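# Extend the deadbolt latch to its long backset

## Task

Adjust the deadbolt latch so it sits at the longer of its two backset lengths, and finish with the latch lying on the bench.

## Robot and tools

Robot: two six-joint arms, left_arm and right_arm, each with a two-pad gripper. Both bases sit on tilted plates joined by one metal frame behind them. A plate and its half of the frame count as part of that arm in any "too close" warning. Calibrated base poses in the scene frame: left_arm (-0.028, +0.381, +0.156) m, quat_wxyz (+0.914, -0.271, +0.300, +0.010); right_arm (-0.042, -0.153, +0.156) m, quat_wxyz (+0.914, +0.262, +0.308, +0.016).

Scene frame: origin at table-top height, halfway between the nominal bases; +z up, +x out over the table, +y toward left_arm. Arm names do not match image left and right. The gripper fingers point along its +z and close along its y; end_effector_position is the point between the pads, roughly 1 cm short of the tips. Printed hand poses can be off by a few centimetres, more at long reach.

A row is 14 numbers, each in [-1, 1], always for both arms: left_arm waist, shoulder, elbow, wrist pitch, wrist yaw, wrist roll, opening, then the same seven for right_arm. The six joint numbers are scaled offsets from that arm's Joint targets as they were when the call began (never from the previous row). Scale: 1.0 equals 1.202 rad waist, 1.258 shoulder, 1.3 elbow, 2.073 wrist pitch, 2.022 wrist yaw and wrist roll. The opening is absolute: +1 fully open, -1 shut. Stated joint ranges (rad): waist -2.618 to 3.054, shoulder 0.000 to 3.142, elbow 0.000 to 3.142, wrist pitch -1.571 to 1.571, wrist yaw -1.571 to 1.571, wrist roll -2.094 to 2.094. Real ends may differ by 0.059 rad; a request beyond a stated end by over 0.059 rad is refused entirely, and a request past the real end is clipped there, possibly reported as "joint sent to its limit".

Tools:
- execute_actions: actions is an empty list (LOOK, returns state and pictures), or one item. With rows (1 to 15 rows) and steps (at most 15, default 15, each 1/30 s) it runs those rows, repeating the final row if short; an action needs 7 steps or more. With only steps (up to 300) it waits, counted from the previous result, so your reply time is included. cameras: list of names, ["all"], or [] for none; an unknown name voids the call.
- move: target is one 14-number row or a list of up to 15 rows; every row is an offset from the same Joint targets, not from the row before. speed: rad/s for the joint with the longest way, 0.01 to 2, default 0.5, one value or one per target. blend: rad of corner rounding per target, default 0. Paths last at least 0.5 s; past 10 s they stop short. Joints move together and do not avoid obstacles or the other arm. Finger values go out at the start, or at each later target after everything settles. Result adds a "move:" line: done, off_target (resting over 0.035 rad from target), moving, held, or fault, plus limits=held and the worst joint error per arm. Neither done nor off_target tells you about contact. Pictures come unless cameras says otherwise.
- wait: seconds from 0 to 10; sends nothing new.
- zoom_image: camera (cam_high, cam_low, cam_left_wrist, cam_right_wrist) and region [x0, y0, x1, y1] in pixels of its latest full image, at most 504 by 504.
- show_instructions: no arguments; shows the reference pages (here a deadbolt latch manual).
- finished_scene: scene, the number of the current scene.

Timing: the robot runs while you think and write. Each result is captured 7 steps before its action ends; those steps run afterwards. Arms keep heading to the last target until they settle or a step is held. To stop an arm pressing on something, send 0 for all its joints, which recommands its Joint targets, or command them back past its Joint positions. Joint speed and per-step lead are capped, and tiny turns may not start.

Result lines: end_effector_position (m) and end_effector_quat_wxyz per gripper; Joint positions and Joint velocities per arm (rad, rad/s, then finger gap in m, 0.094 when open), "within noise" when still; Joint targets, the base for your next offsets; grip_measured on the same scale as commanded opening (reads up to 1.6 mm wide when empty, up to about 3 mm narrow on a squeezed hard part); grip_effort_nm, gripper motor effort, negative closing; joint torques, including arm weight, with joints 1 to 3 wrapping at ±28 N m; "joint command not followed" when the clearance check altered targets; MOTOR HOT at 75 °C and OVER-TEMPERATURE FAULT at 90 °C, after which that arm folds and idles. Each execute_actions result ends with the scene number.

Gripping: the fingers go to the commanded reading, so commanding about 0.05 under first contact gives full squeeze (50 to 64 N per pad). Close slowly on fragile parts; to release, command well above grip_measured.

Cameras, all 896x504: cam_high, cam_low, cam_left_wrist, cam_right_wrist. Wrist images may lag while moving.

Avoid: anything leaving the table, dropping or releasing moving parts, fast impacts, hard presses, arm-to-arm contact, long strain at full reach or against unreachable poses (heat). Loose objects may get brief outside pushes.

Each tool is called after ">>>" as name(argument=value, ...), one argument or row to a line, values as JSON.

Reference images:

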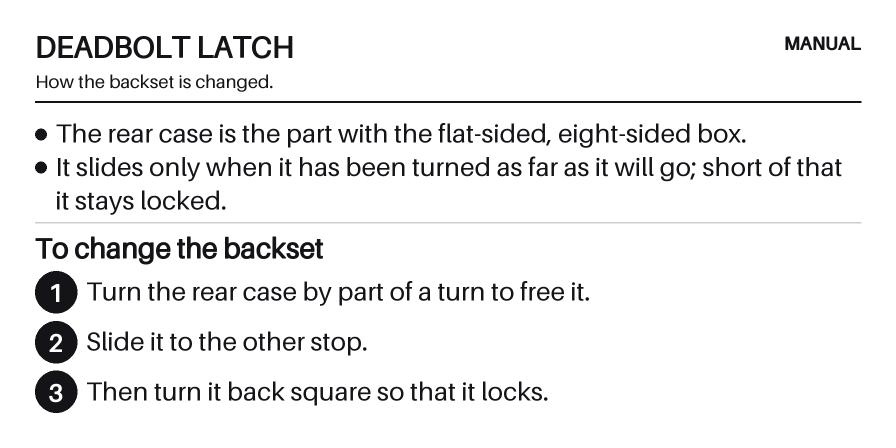

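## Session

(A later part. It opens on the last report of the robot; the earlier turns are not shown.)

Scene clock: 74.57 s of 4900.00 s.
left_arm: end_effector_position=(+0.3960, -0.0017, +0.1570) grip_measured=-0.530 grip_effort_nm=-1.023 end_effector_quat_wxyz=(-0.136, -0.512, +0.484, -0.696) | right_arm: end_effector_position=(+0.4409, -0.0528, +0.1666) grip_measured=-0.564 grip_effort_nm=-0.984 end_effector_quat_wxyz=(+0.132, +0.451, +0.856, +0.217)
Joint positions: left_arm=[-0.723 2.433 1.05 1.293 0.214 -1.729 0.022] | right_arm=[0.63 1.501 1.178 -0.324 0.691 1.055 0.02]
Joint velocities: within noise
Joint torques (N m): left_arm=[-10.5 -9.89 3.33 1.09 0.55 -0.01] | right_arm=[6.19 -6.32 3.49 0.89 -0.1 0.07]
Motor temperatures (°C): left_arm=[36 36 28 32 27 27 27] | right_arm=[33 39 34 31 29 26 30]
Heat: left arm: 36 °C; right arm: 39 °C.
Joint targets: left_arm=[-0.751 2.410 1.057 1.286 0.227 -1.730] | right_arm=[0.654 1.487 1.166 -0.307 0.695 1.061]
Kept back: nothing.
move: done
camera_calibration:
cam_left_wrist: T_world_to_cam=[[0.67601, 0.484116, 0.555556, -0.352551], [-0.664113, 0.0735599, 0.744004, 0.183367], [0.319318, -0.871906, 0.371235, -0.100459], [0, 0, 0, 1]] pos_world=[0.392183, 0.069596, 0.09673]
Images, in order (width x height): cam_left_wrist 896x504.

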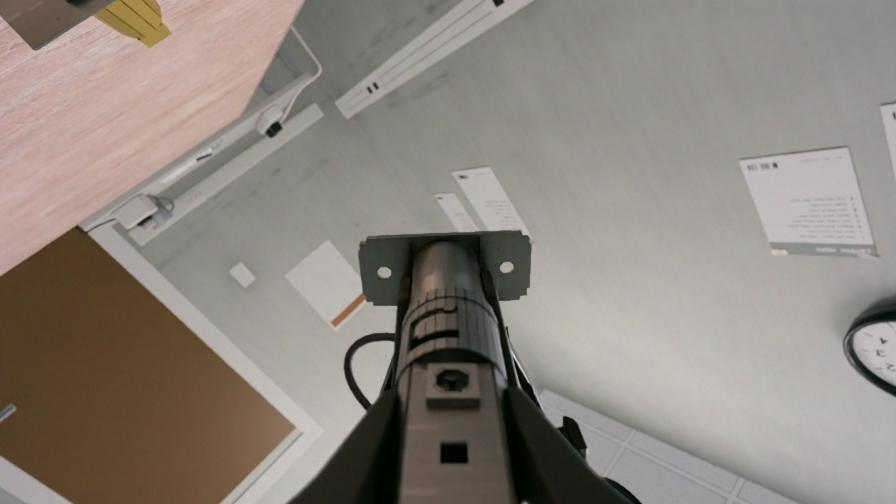

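>>> move(
  target=[0,0,0,0,0,-0.042,-0.7, 0,0,0,0,0,0,-0.8],
  speed=0.2,
  cameras=["cam_left_wrist"],
)

>>> zoom_image(
  camera="cam_left_wrist",
  region=[340, 180, 580, 480],
)

Scene clock: 75.73 s of 4900.00 s.
left_arm: end_effector_position=(+0.3960, -0.0017, +0.1570) grip_measured=-0.530 grip_effort_nm=-1.013 end_effector_quat_wxyz=(-0.160, -0.529, +0.466, -0.691) | right_arm: end_effector_position=(+0.4407, -0.0528, +0.1666) grip_measured=-0.564 grip_effort_nm=-0.989 end_effector_quat_wxyz=(+0.131, +0.451, +0.856, +0.217)
Joint positions: left_arm=[-0.723 2.433 1.05 1.293 0.214 -1.8 0.022] | right_arm=[0.63 1.501 1.178 -0.324 0.691 1.055 0.02]
Joint velocities: within noise
Joint torques (N m): left_arm=[-10.47 -9.74 3.34 1.1 0.56 -0.15] | right_arm=[6.16 -6.34 3.51 0.9 -0.11 0.07]
Motor temperatures (°C): left_arm=[36 36 28 32 27 27 27] | right_arm=[33 39 34 31 29 26 30]
Heat: left arm: 36 °C; right arm: 39 °C.
Joint targets: left_arm=[-0.751 2.410 1.057 1.285 0.227 -1.815] | right_arm=[0.654 1.487 1.166 -0.307 0.695 1.061]
Kept back: nothing.
move: done
camera_calibration:
cam_left_wrist: T_world_to_cam=[[0.706448, 0.50534, 0.495543, -0.355147], [-0.62038, 0.10511, 0.777226, 0.160883], [0.340677, -0.856495, 0.387758, -0.111487], [0, 0, 0, 1]] pos_world=[0.388682, 0.0670715, 0.0941783]
Images, in order (width x height): cam_left_wrist 896x504.

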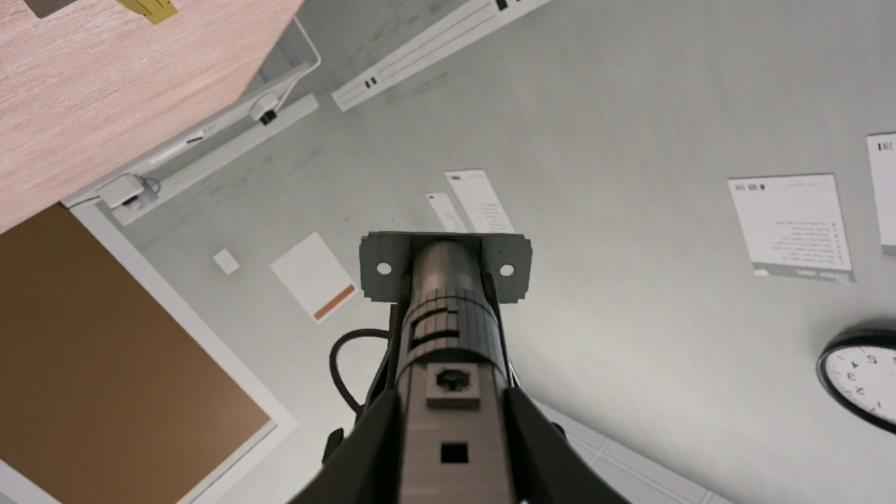

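Scaled by 1.680 from the camera's 896x504 image, which has a finer 1280x720 frame.

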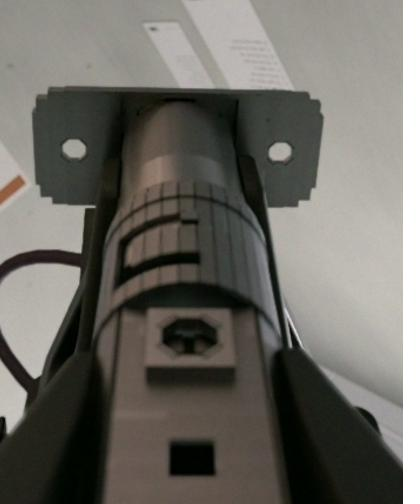

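>>> move(
  target=[0,0,0,0,0,-0.01,-0.7, 0,0,0,0,0,0,-0.8],
  speed=0.2,
  cameras=[],
)

>>> execute_actions(
  actions=[
    {"rows":[[0,0,0,0,0,0.01,-0.62,0,0,0,0,0,0,-0.8],[0,0,0,0,0,0.01,-0.58,0,0,0,0,0,0,-0.8],[0,0,0,0,0,0.01,-0.55,0,0,0,0,0,0,-0.8],[0,0,0,0,0,0.01,-0.53,0,0,0,0,0,0,-0.8],[0,0,0,0,0,0.01,-0.51,0,0,0,0,0,0,-0.8],[0,0,0,0,0,0.01,-0.49,0,0,0,0,0,0,-0.8],[0,0,0,0,0,0.01,-0.46,0,0,0,0,0,0,-0.8],[0,0,0,0,0,0.01,-0.4,0,0,0,0,0,0,-0.8],[0,0,0,0,0,0.01,-0.3,0,0,0,0,0,0,-0.8],[0,0,0,0,0,0.01,-0.2,0,0,0,0,0,0,-0.8],[0,0,0,0,0,0.01,-0.1,0,0,0,0,0,0,-0.8],[0,0,0,0,0,0.01,0,0,0,0,0,0,0,-0.8],[0,0,0,0,0,0.01,0.1,0,0,0,0,0,0,-0.8]]},
  ],
)

>>> move(
  target=[0.0258,-0.0636,-0.156,0.065,0.008,0,0.15, 0,0,0,0,0,0,-0.8],
  speed=0.2,
  cameras=["cam_left_wrist"],
)

>>> zoom_image(
  camera="cam_left_wrist",
  region=[340, 160, 580, 460],
)

Scene clock: 79.47 s of 4900.00 s.
left_arm: end_effector_position=(+0.3960, -0.0017, +0.1570) grip_measured=-0.530 grip_effort_nm=-1.018 end_effector_quat_wxyz=(-0.165, -0.532, +0.462, -0.690) | right_arm: end_effector_position=(+0.4406, -0.0529, +0.1665) grip_measured=-0.564 grip_effort_nm=-0.984 end_effector_quat_wxyz=(+0.131, +0.451, +0.856, +0.217)
Joint positions: left_arm=[-0.723 2.433 1.05 1.293 0.214 -1.813 0.022] | right_arm=[0.63 1.501 1.178 -0.325 0.691 1.055 0.02]
Joint velocities: within noise
Joint torques (N m): left_arm=[-10.41 -9.91 3.26 1.13 0.54 -0.29] | right_arm=[6.16 -6.34 3.52 0.91 -0.1 0.06]
Motor temperatures (°C): left_arm=[36 37 28 32 27 27 27] | right_arm=[33 39 34 31 29 26 31]
Heat: left arm: 37 °C; right arm: 39 °C.
Joint targets: left_arm=[-0.751 2.410 1.057 1.285 0.227 -1.835] | right_arm=[0.654 1.487 1.166 -0.307 0.695 1.061]
Kept back: nothing.
move: done
No camera images: "cameras" was empty.

Scene clock: 79.73 s of 4900.00 s.
left_arm: end_effector_position=(+0.3960, -0.0017, +0.1570) grip_measured=-0.438 grip_effort_nm=0.002 end_effector_quat_wxyz=(-0.165, -0.531, +0.463, -0.690) | right_arm: end_effector_position=(+0.4406, -0.0529, +0.1665) grip_measured=-0.564 grip_effort_nm=-0.989 end_effector_quat_wxyz=(+0.131, +0.451, +0.856, +0.217)
Joint positions: left_arm=[-0.723 2.433 1.05 1.293 0.214 -1.812 0.026] | right_arm=[0.63 1.501 1.178 -0.325 0.691 1.055 0.02]
Joint velocities: left_arm=[-0.007 -0.017 0.007 -0.095 0.007 0.022 0.08] | right_arm=[within noise]
Joint torques (N m): left_arm=[-10.45 -9.92 3.03 1.1 0.56 -0.03] | right_arm=[6.16 -6.32 3.48 0.9 -0.1 0.08]
Motor temperatures (°C): left_arm=[36 37 28 32 27 27 27] | right_arm=[33 39 34 31 29 26 31]
Heat: left arm: 37 °C; right arm: 39 °C.
Joint targets: left_arm=[-0.751 2.410 1.057 1.286 0.227 -1.815] | right_arm=[0.654 1.487 1.166 -0.307 0.695 1.061]
Steps of this call (1-8: this action's first 8). Readings (joint positions of left_arm | right_arm):
1: [-0.723 2.433 1.050 1.293 0.214 -1.813] | [0.630 1.501 1.178 -0.325 0.691 1.055]
2: [-0.723 2.433 1.050 1.293 0.214 -1.812] | [0.630 1.501 1.178 -0.325 0.691 1.055]
4: [-0.723 2.433 1.050 1.293 0.214 -1.812] | [0.630 1.501 1.178 -0.325 0.691 1.055]
8: the state above

Scene clock: 81.73 s of 4900.00 s.
left_arm: end_effector_position=(+0.3662, +0.0262, +0.1637) grip_measured=+0.148 grip_effort_nm=0.125 end_effector_quat_wxyz=(-0.169, -0.528, +0.464, -0.691) | right_arm: end_effector_position=(+0.4407, -0.0528, +0.1666) grip_measured=-0.564 grip_effort_nm=-0.984 end_effector_quat_wxyz=(+0.131, +0.451, +0.856, +0.217)
Joint positions: left_arm=[-0.723 2.361 0.859 1.408 0.224 -1.812 0.054] | right_arm=[0.63 1.501 1.178 -0.324 0.691 1.055 0.02]
Joint velocities: within noise
Joint torques (N m): left_arm=[-7.1 -9.85 1.94 1.27 0.57 -0.02] | right_arm=[6.19 -6.34 3.48 0.91 -0.11 0.06]
Motor temperatures (°C): left_arm=[36 37 28 32 27 27 27] | right_arm=[33 39 34 31 29 26 31]
Heat: left arm: 37 °C; right arm: 39 °C.
Joint targets: left_arm=[-0.720 2.330 0.854 1.420 0.244 -1.815] | right_arm=[0.654 1.487 1.166 -0.307 0.695 1.061]
Kept back: nothing.
move: done
camera_calibration:
cam_left_wrist: T_world_to_cam=[[0.715247, 0.504223, 0.483922, -0.352797], [-0.613277, 0.120791, 0.780577, 0.130656], [0.335131, -0.855084, 0.395624, -0.0793202], [0, 0, 0, 1]] pos_world=[0.359048, 0.0942807, 0.10012]
Images, in order (width x height): cam_left_wrist 896x504.

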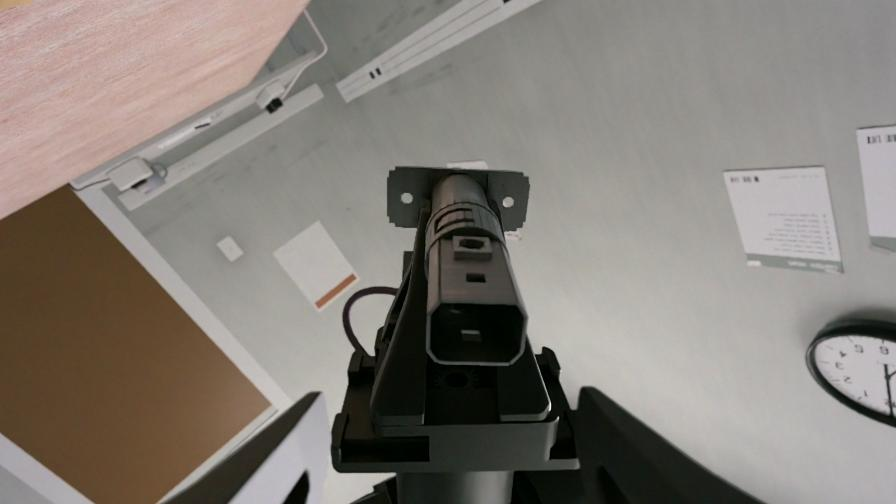

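Scaled by 1.680 from the camera's 896x504 image, which has a finer 1280x720 frame.

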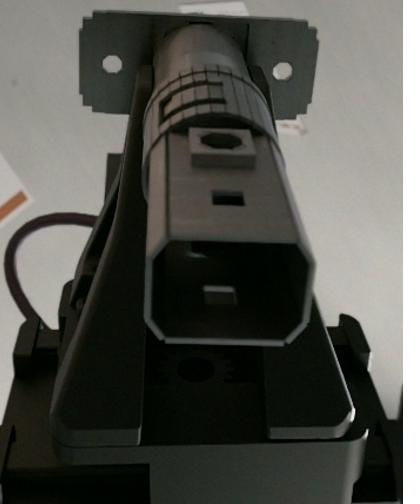

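>>> move(
  target=[
    [0.1007,-0.8196,-0.1954,-0.4438,-0.0361,0.4525,0.15, 0,0,0,0,0,0,-0.8],
    [0.1007,-0.8196,-0.1954,-0.4438,-0.0361,0.4525,0.15, -0.0466,0.4674,0.3446,-0.2451,0.0712,0.1825,-0.8],
    [0.1007,-0.8196,-0.1954,-0.4438,-0.0361,0.4525,0.15, -0.0901,0.4944,0.289,-0.1727,0.0495,0.1365,-0.8],
  ],
  speed=[0.8,0.4,0.06],
  blend=[0.1,0.02,0],
  cameras=["cam_low","cam_right_wrist","cam_left_wrist"],
)

>>> zoom_image(
  camera="cam_low",
  region=[370, 220, 490, 310],
)

Scene clock: 87.97 s of 4900.00 s.
left_arm: end_effector_position=(+0.4039, +0.2172, +0.2415) grip_measured=+0.148 grip_effort_nm=0.120 end_effector_quat_wxyz=(+0.133, -0.328, +0.699, -0.621) | right_arm: end_effector_position=(+0.3989, +0.0015, +0.0266) grip_measured=-0.564 grip_effort_nm=-0.984 end_effector_quat_wxyz=(+0.016, +0.446, +0.895, +0.002)
Joint positions: left_arm=[-0.6 1.315 0.605 0.506 0.164 -0.915 0.054] | right_arm=[0.544 2.091 1.556 -0.686 0.806 1.349 0.02]
Joint velocities: within noise
Joint torques (N m): left_arm=[-3.37 -5.49 4 1.1 0.47 0.17] | right_arm=[6.83 -6.54 2.24 0.31 -0.12 -0.12]
Motor temperatures (°C): left_arm=[35 36 28 32 27 27 27] | right_arm=[33 39 34 31 28 26 31]
Heat: left arm: 36 °C; right arm: 39 °C.
Joint targets: left_arm=[-0.599 1.299 0.599 0.501 0.171 -0.900] | right_arm=[0.546 2.109 1.542 -0.665 0.795 1.337]
Kept back: nothing.
move: done
camera_calibration:
cam_left_wrist: T_world_to_cam=[[0.277048, -0.0302041, 0.960381, -0.335707], [-0.940239, -0.214465, 0.264492, 0.399515], [0.197979, -0.976265, -0.0878162, 0.239084], [0, 0, 0, 1]] pos_world=[0.421313, 0.308951, 0.237733]
cam_right_wrist: T_world_to_cam=[[-0.803075, -0.595331, -0.025534, 0.324329], [-0.553362, 0.729194, 0.402575, 0.247317], [-0.221046, 0.337428, -0.915031, 0.2005], [0, 0, 0, 1]] pos_world=[0.441636, -0.0549131, 0.0921813]
Images, in order (width x height): cam_low 896x504, cam_left_wrist 896x504, cam_right_wrist 896x504.

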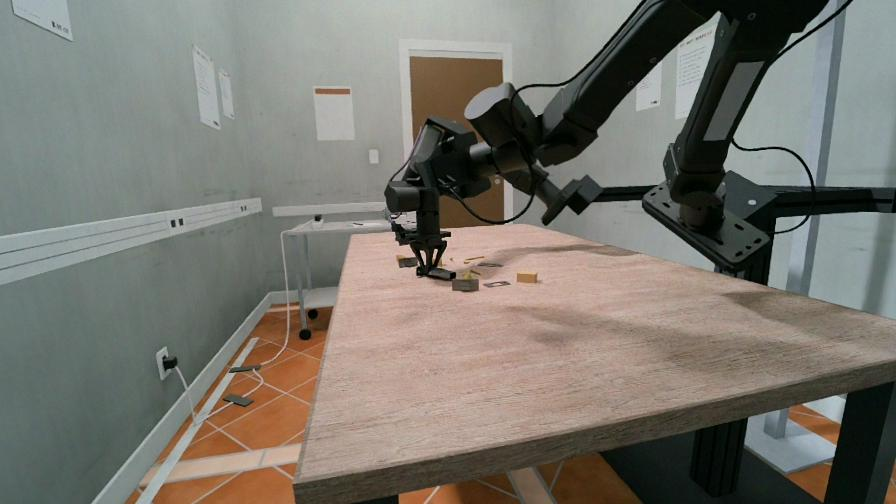

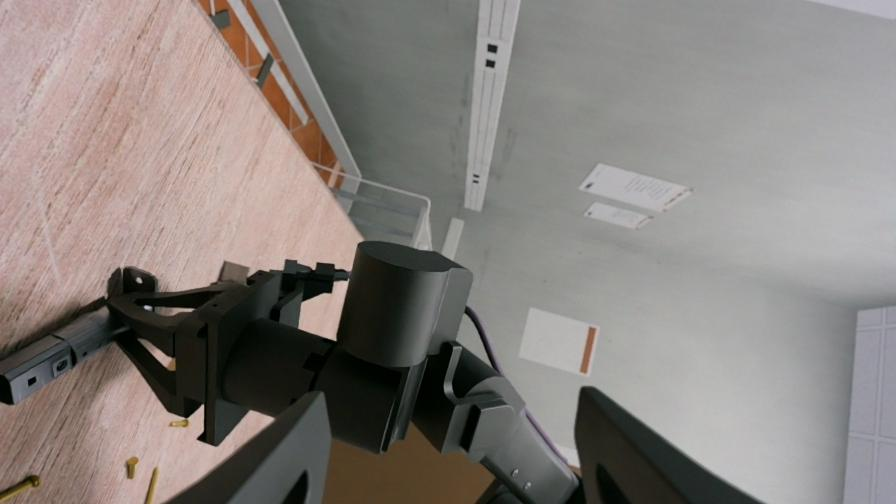

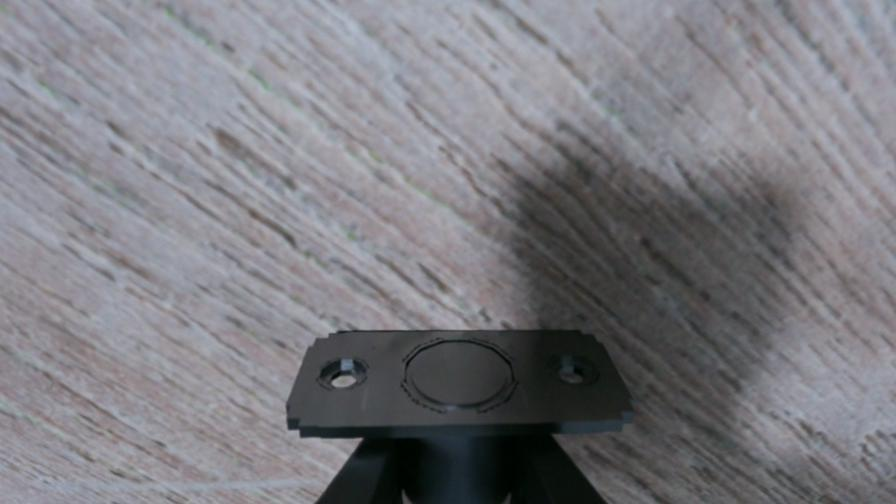

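Scaled by 4.200 from the camera's 896x504 image, which has a finer 1280x720 frame.

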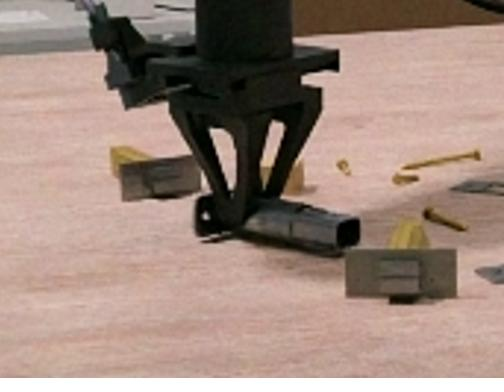

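>>> move(
  target=[0,0,0,0,0,0,0.15, -0.0013,0.0013,-0.0010,0.0016,0,0,-0.8],
  speed=0.05,
  cameras=[],
)

>>> execute_actions(
  actions=[
    {"rows":[[0,0,0,0,0,0,0.15,0,0,0,0,0,0,-0.6],[0,0,0,0,0,0,0.15,0,0,0,0,0,0,-0.57],[0,0,0,0,0,0,0.15,0,0,0,0,0,0,-0.56],[0,0,0,0,0,0,0.15,0,0,0,0,0,0,-0.55],[0,0,0,0,0,0,0.15,0,0,0,0,0,0,-0.54],[0,0,0,0,0,0,0.15,0,0,0,0,0,0,-0.53],[0,0,0,0,0,0,0.15,0,0,0,0,0,0,-0.51],[0,0,0,0,0,0,0.15,0,0,0,0,0,0,-0.49],[0,0,0,0,0,0,0.15,0,0,0,0,0,0,-0.45],[0,0,0,0,0,0,0.15,0,0,0,0,0,0,-0.4],[0,0,0,0,0,0,0.15,0,0,0,0,0,0,-0.33],[0,0,0,0,0,0,0.15,0,0,0,0,0,0,-0.25],[0,0,0,0,0,0,0.15,0,0,0,0,0,0,-0.15],[0,0,0,0,0,0,0.15,0,0,0,0,0,0,-0.05],[0,0,0,0,0,0,0.15,0,0,0,0,0,0,0.05]]},
  ],
)

>>> wait(
  seconds=0.3,
  cameras=["cam_right_wrist","cam_low"],
)

>>> zoom_image(
  camera="cam_low",
  region=[370, 220, 490, 310],
)

Scene clock: 89.43 s of 4900.00 s.
left_arm: end_effector_position=(+0.4038, +0.2172, +0.2415) grip_measured=+0.148 grip_effort_nm=0.120 end_effector_quat_wxyz=(+0.133, -0.328, +0.699, -0.621) | right_arm: end_effector_position=(+0.3991, +0.0016, +0.0266) grip_measured=-0.564 grip_effort_nm=-0.984 end_effector_quat_wxyz=(+0.016, +0.446, +0.895, +0.002)
Joint positions: left_arm=[-0.6 1.315 0.605 0.505 0.164 -0.915 0.054] | right_arm=[0.544 2.091 1.556 -0.685 0.806 1.348 0.02]
Joint velocities: within noise
Joint torques (N m): left_arm=[-3.44 -5.48 4.01 1.09 0.51 0.14] | right_arm=[6.71 -6.41 2.15 0.33 -0.12 -0.12]
Motor temperatures (°C): left_arm=[35 35 28 32 27 27 27] | right_arm=[33 39 34 31 28 26 31]
Heat: left arm: 35 °C; right arm: 39 °C.
Joint targets: left_arm=[-0.599 1.299 0.599 0.500 0.171 -0.900] | right_arm=[0.544 2.110 1.540 -0.662 0.795 1.337]
Kept back: nothing.
move: done
No camera images: "cameras" was empty.

Scene clock: 89.70 s of 4900.00 s.
left_arm: end_effector_position=(+0.4038, +0.2172, +0.2415) grip_measured=+0.148 grip_effort_nm=0.115 end_effector_quat_wxyz=(+0.133, -0.328, +0.699, -0.621) | right_arm: end_effector_position=(+0.3996, +0.0021, +0.0266) grip_measured=-0.503 grip_effort_nm=0.110 end_effector_quat_wxyz=(+0.016, +0.447, +0.894, +0.003)
Joint positions: left_arm=[-0.6 1.315 0.605 0.505 0.164 -0.915 0.054] | right_arm=[0.544 2.091 1.556 -0.681 0.805 1.348 0.023]
Joint velocities: left_arm=[within noise] | right_arm=[-0.007 -0.002 -0.002 0.022 -0.022 0.022 0.025]
Joint torques (N m): left_arm=[-3.43 -5.53 3.97 1.11 0.5 0.16] | right_arm=[6.78 -6.43 2.18 0.22 -0.07 -0.11]
Motor temperatures (°C): left_arm=[35 35 28 32 27 27 27] | right_arm=[33 39 34 31 28 26 31]
Heat: left arm: 35 °C; right arm: 39 °C.
Joint targets: left_arm=[-0.599 1.299 0.599 0.500 0.171 -0.900] | right_arm=[0.544 2.110 1.540 -0.662 0.795 1.337]
Steps of this call (1-8: this action's first 8). Readings (joint positions of left_arm | right_arm):
1: [-0.600 1.315 0.605 0.505 0.164 -0.915] | [0.544 2.091 1.556 -0.685 0.806 1.348]
2: [-0.600 1.315 0.605 0.505 0.164 -0.915] | [0.544 2.091 1.556 -0.685 0.806 1.348]
4: [-0.600 1.315 0.605 0.505 0.164 -0.915] | [0.544 2.091 1.556 -0.684 0.806 1.348]
8: the state above

Scene clock: 90.23 s of 4900.00 s.
left_arm: end_effector_position=(+0.4038, +0.2172, +0.2415) grip_measured=+0.148 grip_effort_nm=0.129 end_effector_quat_wxyz=(+0.133, -0.328, +0.699, -0.621) | right_arm: end_effector_position=(+0.4009, +0.0030, +0.0264) grip_measured=+0.048 grip_effort_nm=0.154 end_effector_quat_wxyz=(+0.017, +0.449, +0.893, +0.006)
Joint positions: left_arm=[-0.6 1.315 0.605 0.505 0.164 -0.914 0.054] | right_arm=[0.543 2.091 1.556 -0.673 0.802 1.348 0.049]
Joint velocities: within noise
Joint torques (N m): left_arm=[-3.51 -5.56 4.1 1.1 0.47 0.16] | right_arm=[6.79 -6.43 2.15 0.22 -0.08 -0.11]
Motor temperatures (°C): left_arm=[34 35 28 32 27 27 27] | right_arm=[33 39 34 31 28 26 31]
Heat: left arm: 35 °C; right arm: 39 °C.
Joint targets: left_arm=[-0.599 1.299 0.599 0.500 0.171 -0.900] | right_arm=[0.544 2.110 1.540 -0.661 0.795 1.337]
Steps of this call (1-7: your previous action's last 7; 8-15: toward your last target; 16: nothing new was sent). Readings (joint positions of left_arm | right_arm):
1: [-0.600 1.315 0.605 0.505 0.164 -0.915] | [0.544 2.091 1.556 -0.680 0.804 1.348]
2: [-0.600 1.315 0.605 0.505 0.164 -0.915] | [0.543 2.091 1.556 -0.678 0.804 1.348]
4: [-0.600 1.315 0.605 0.505 0.164 -0.915] | [0.543 2.091 1.556 -0.676 0.803 1.348]
8: [-0.600 1.315 0.605 0.505 0.164 -0.915] | [0.543 2.091 1.556 -0.674 0.802 1.348]
16: the state above
All arms were judged still, so your last target was given up. Each gripper or tool keeps its last command.
camera_calibration:
cam_right_wrist: T_world_to_cam=[[-0.807793, -0.588419, -0.0351238, 0.328997], [-0.549902, 0.730775, 0.404446, 0.24604], [-0.212316, 0.346023, -0.913887, 0.196755], [0, 0, 0, 1]] pos_world=[0.442834, -0.0542934, 0.0918581]
Images, in order (width x height): cam_low 896x504, cam_right_wrist 896x504.

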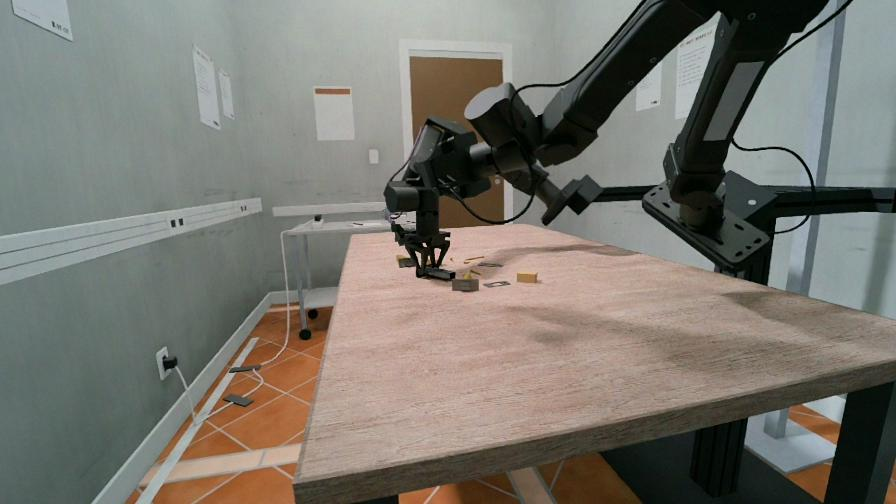

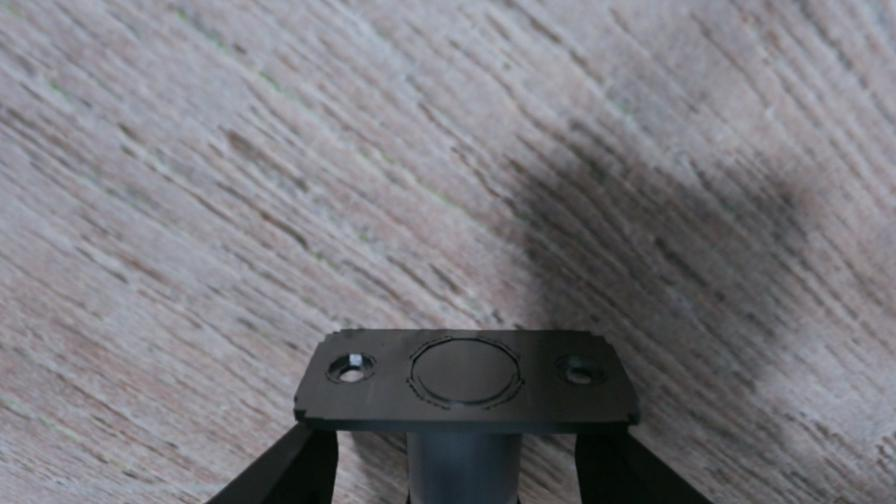

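Scaled by 4.200 from the camera's 896x504 image, which has a finer 1280x720 frame.

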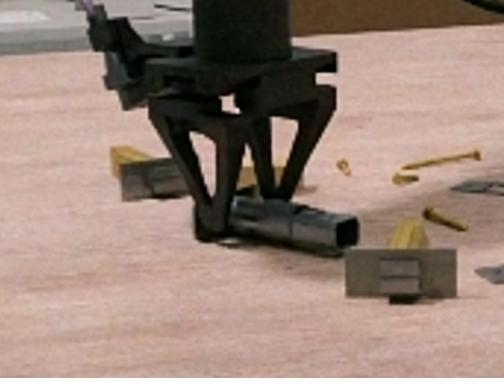

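Raise the right arm and check.

>>> move(
  target=[
    [0,0,0,0,0,0,0.15, 0.044,-0.028,0.055,-0.072,0.0217,0.046,0.1],
    [0,0,0,0,0,0,0.15, 0.09,-0.06,0.11,-0.16,0.03,0.09,0.1],
  ],
  speed=[0.15,0.4],
  blend=0.02,
  cameras=["cam_right_wrist","cam_low"],
)

>>> zoom_image(
  camera="cam_right_wrist",
  region=[300, 200, 600, 504],
)

Scene clock: 92.63 s of 4900.00 s.
left_arm: end_effector_position=(+0.4038, +0.2172, +0.2415) grip_measured=+0.148 grip_effort_nm=0.125 end_effector_quat_wxyz=(+0.133, -0.328, +0.699, -0.621) | right_arm: end_effector_position=(+0.3953, -0.0060, +0.0778) grip_measured=+0.098 grip_effort_nm=0.149 end_effector_quat_wxyz=(+0.008, +0.445, +0.895, -0.017)
Joint positions: left_arm=[-0.6 1.315 0.605 0.505 0.164 -0.914 0.054] | right_arm=[0.627 2.057 1.665 -0.976 0.838 1.508 0.052]
Joint velocities: within noise
Joint torques (N m): left_arm=[-3.45 -5.49 4.01 1.1 0.49 0.19] | right_arm=[8.62 -9.35 5.26 -0.15 0.21 0.11]
Motor temperatures (°C): left_arm=[34 35 28 32 27 27 27] | right_arm=[34 39 34 30 28 26 30]
Heat: left arm: 35 °C; right arm: 39 °C.
Joint targets: left_arm=[-0.599 1.299 0.599 0.501 0.171 -0.900] | right_arm=[0.652 2.035 1.684 -0.993 0.856 1.519]
Kept back: nothing.
move: done
camera_calibration:
cam_right_wrist: T_world_to_cam=[[-0.802237, -0.596792, 0.0160012, 0.314797], [-0.54192, 0.739197, 0.399887, 0.225971], [-0.250478, 0.312133, -0.916425, 0.260677], [0, 0, 0, 1]] pos_world=[0.440294, -0.0605348, 0.143491]
Images, in order (width x height): cam_low 896x504, cam_right_wrist 896x504.

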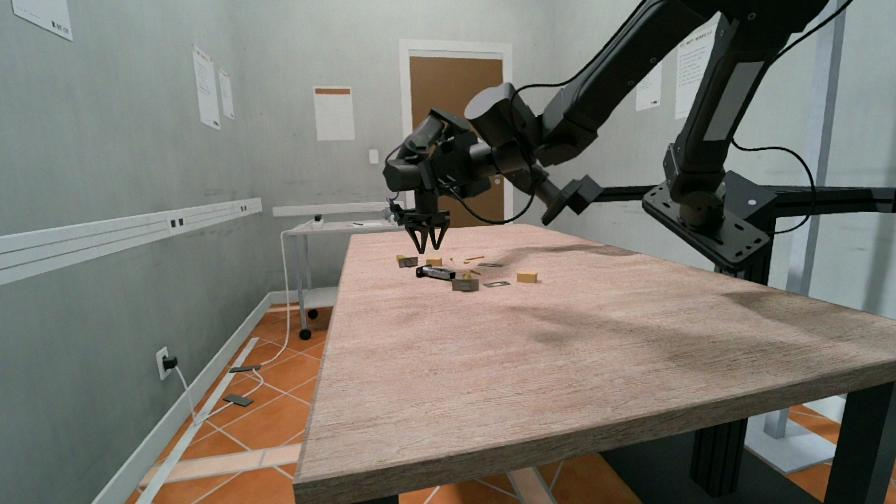

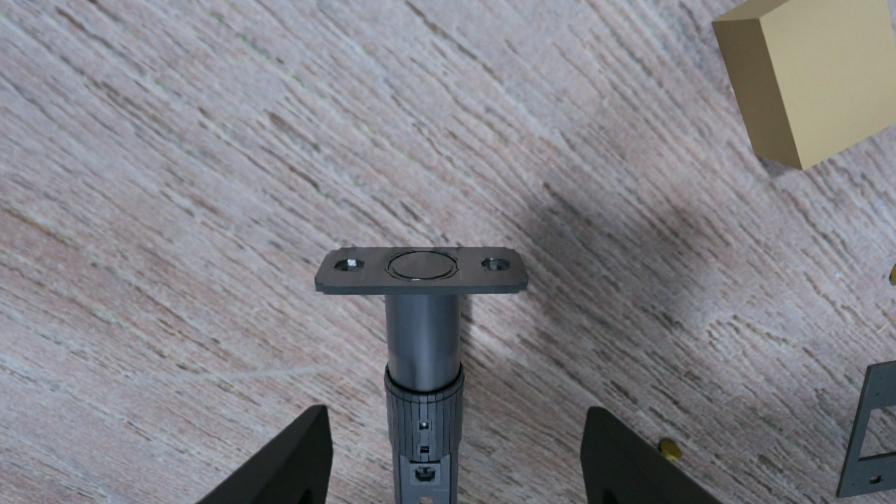

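Scaled by 1.658 from the camera's 896x504 image, which has a finer 1280x720 frame.

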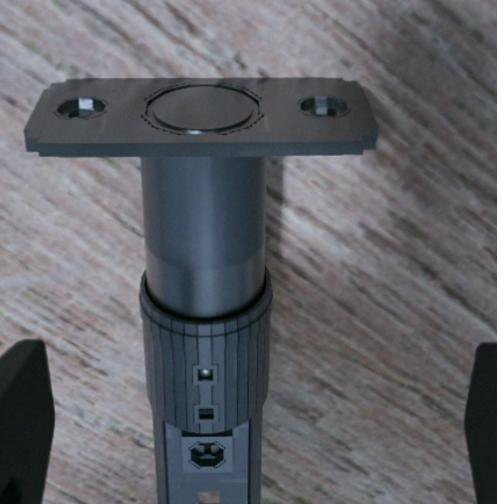

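>>> finished_scene(
  scene=2,
)

The scene is finished: the task was done.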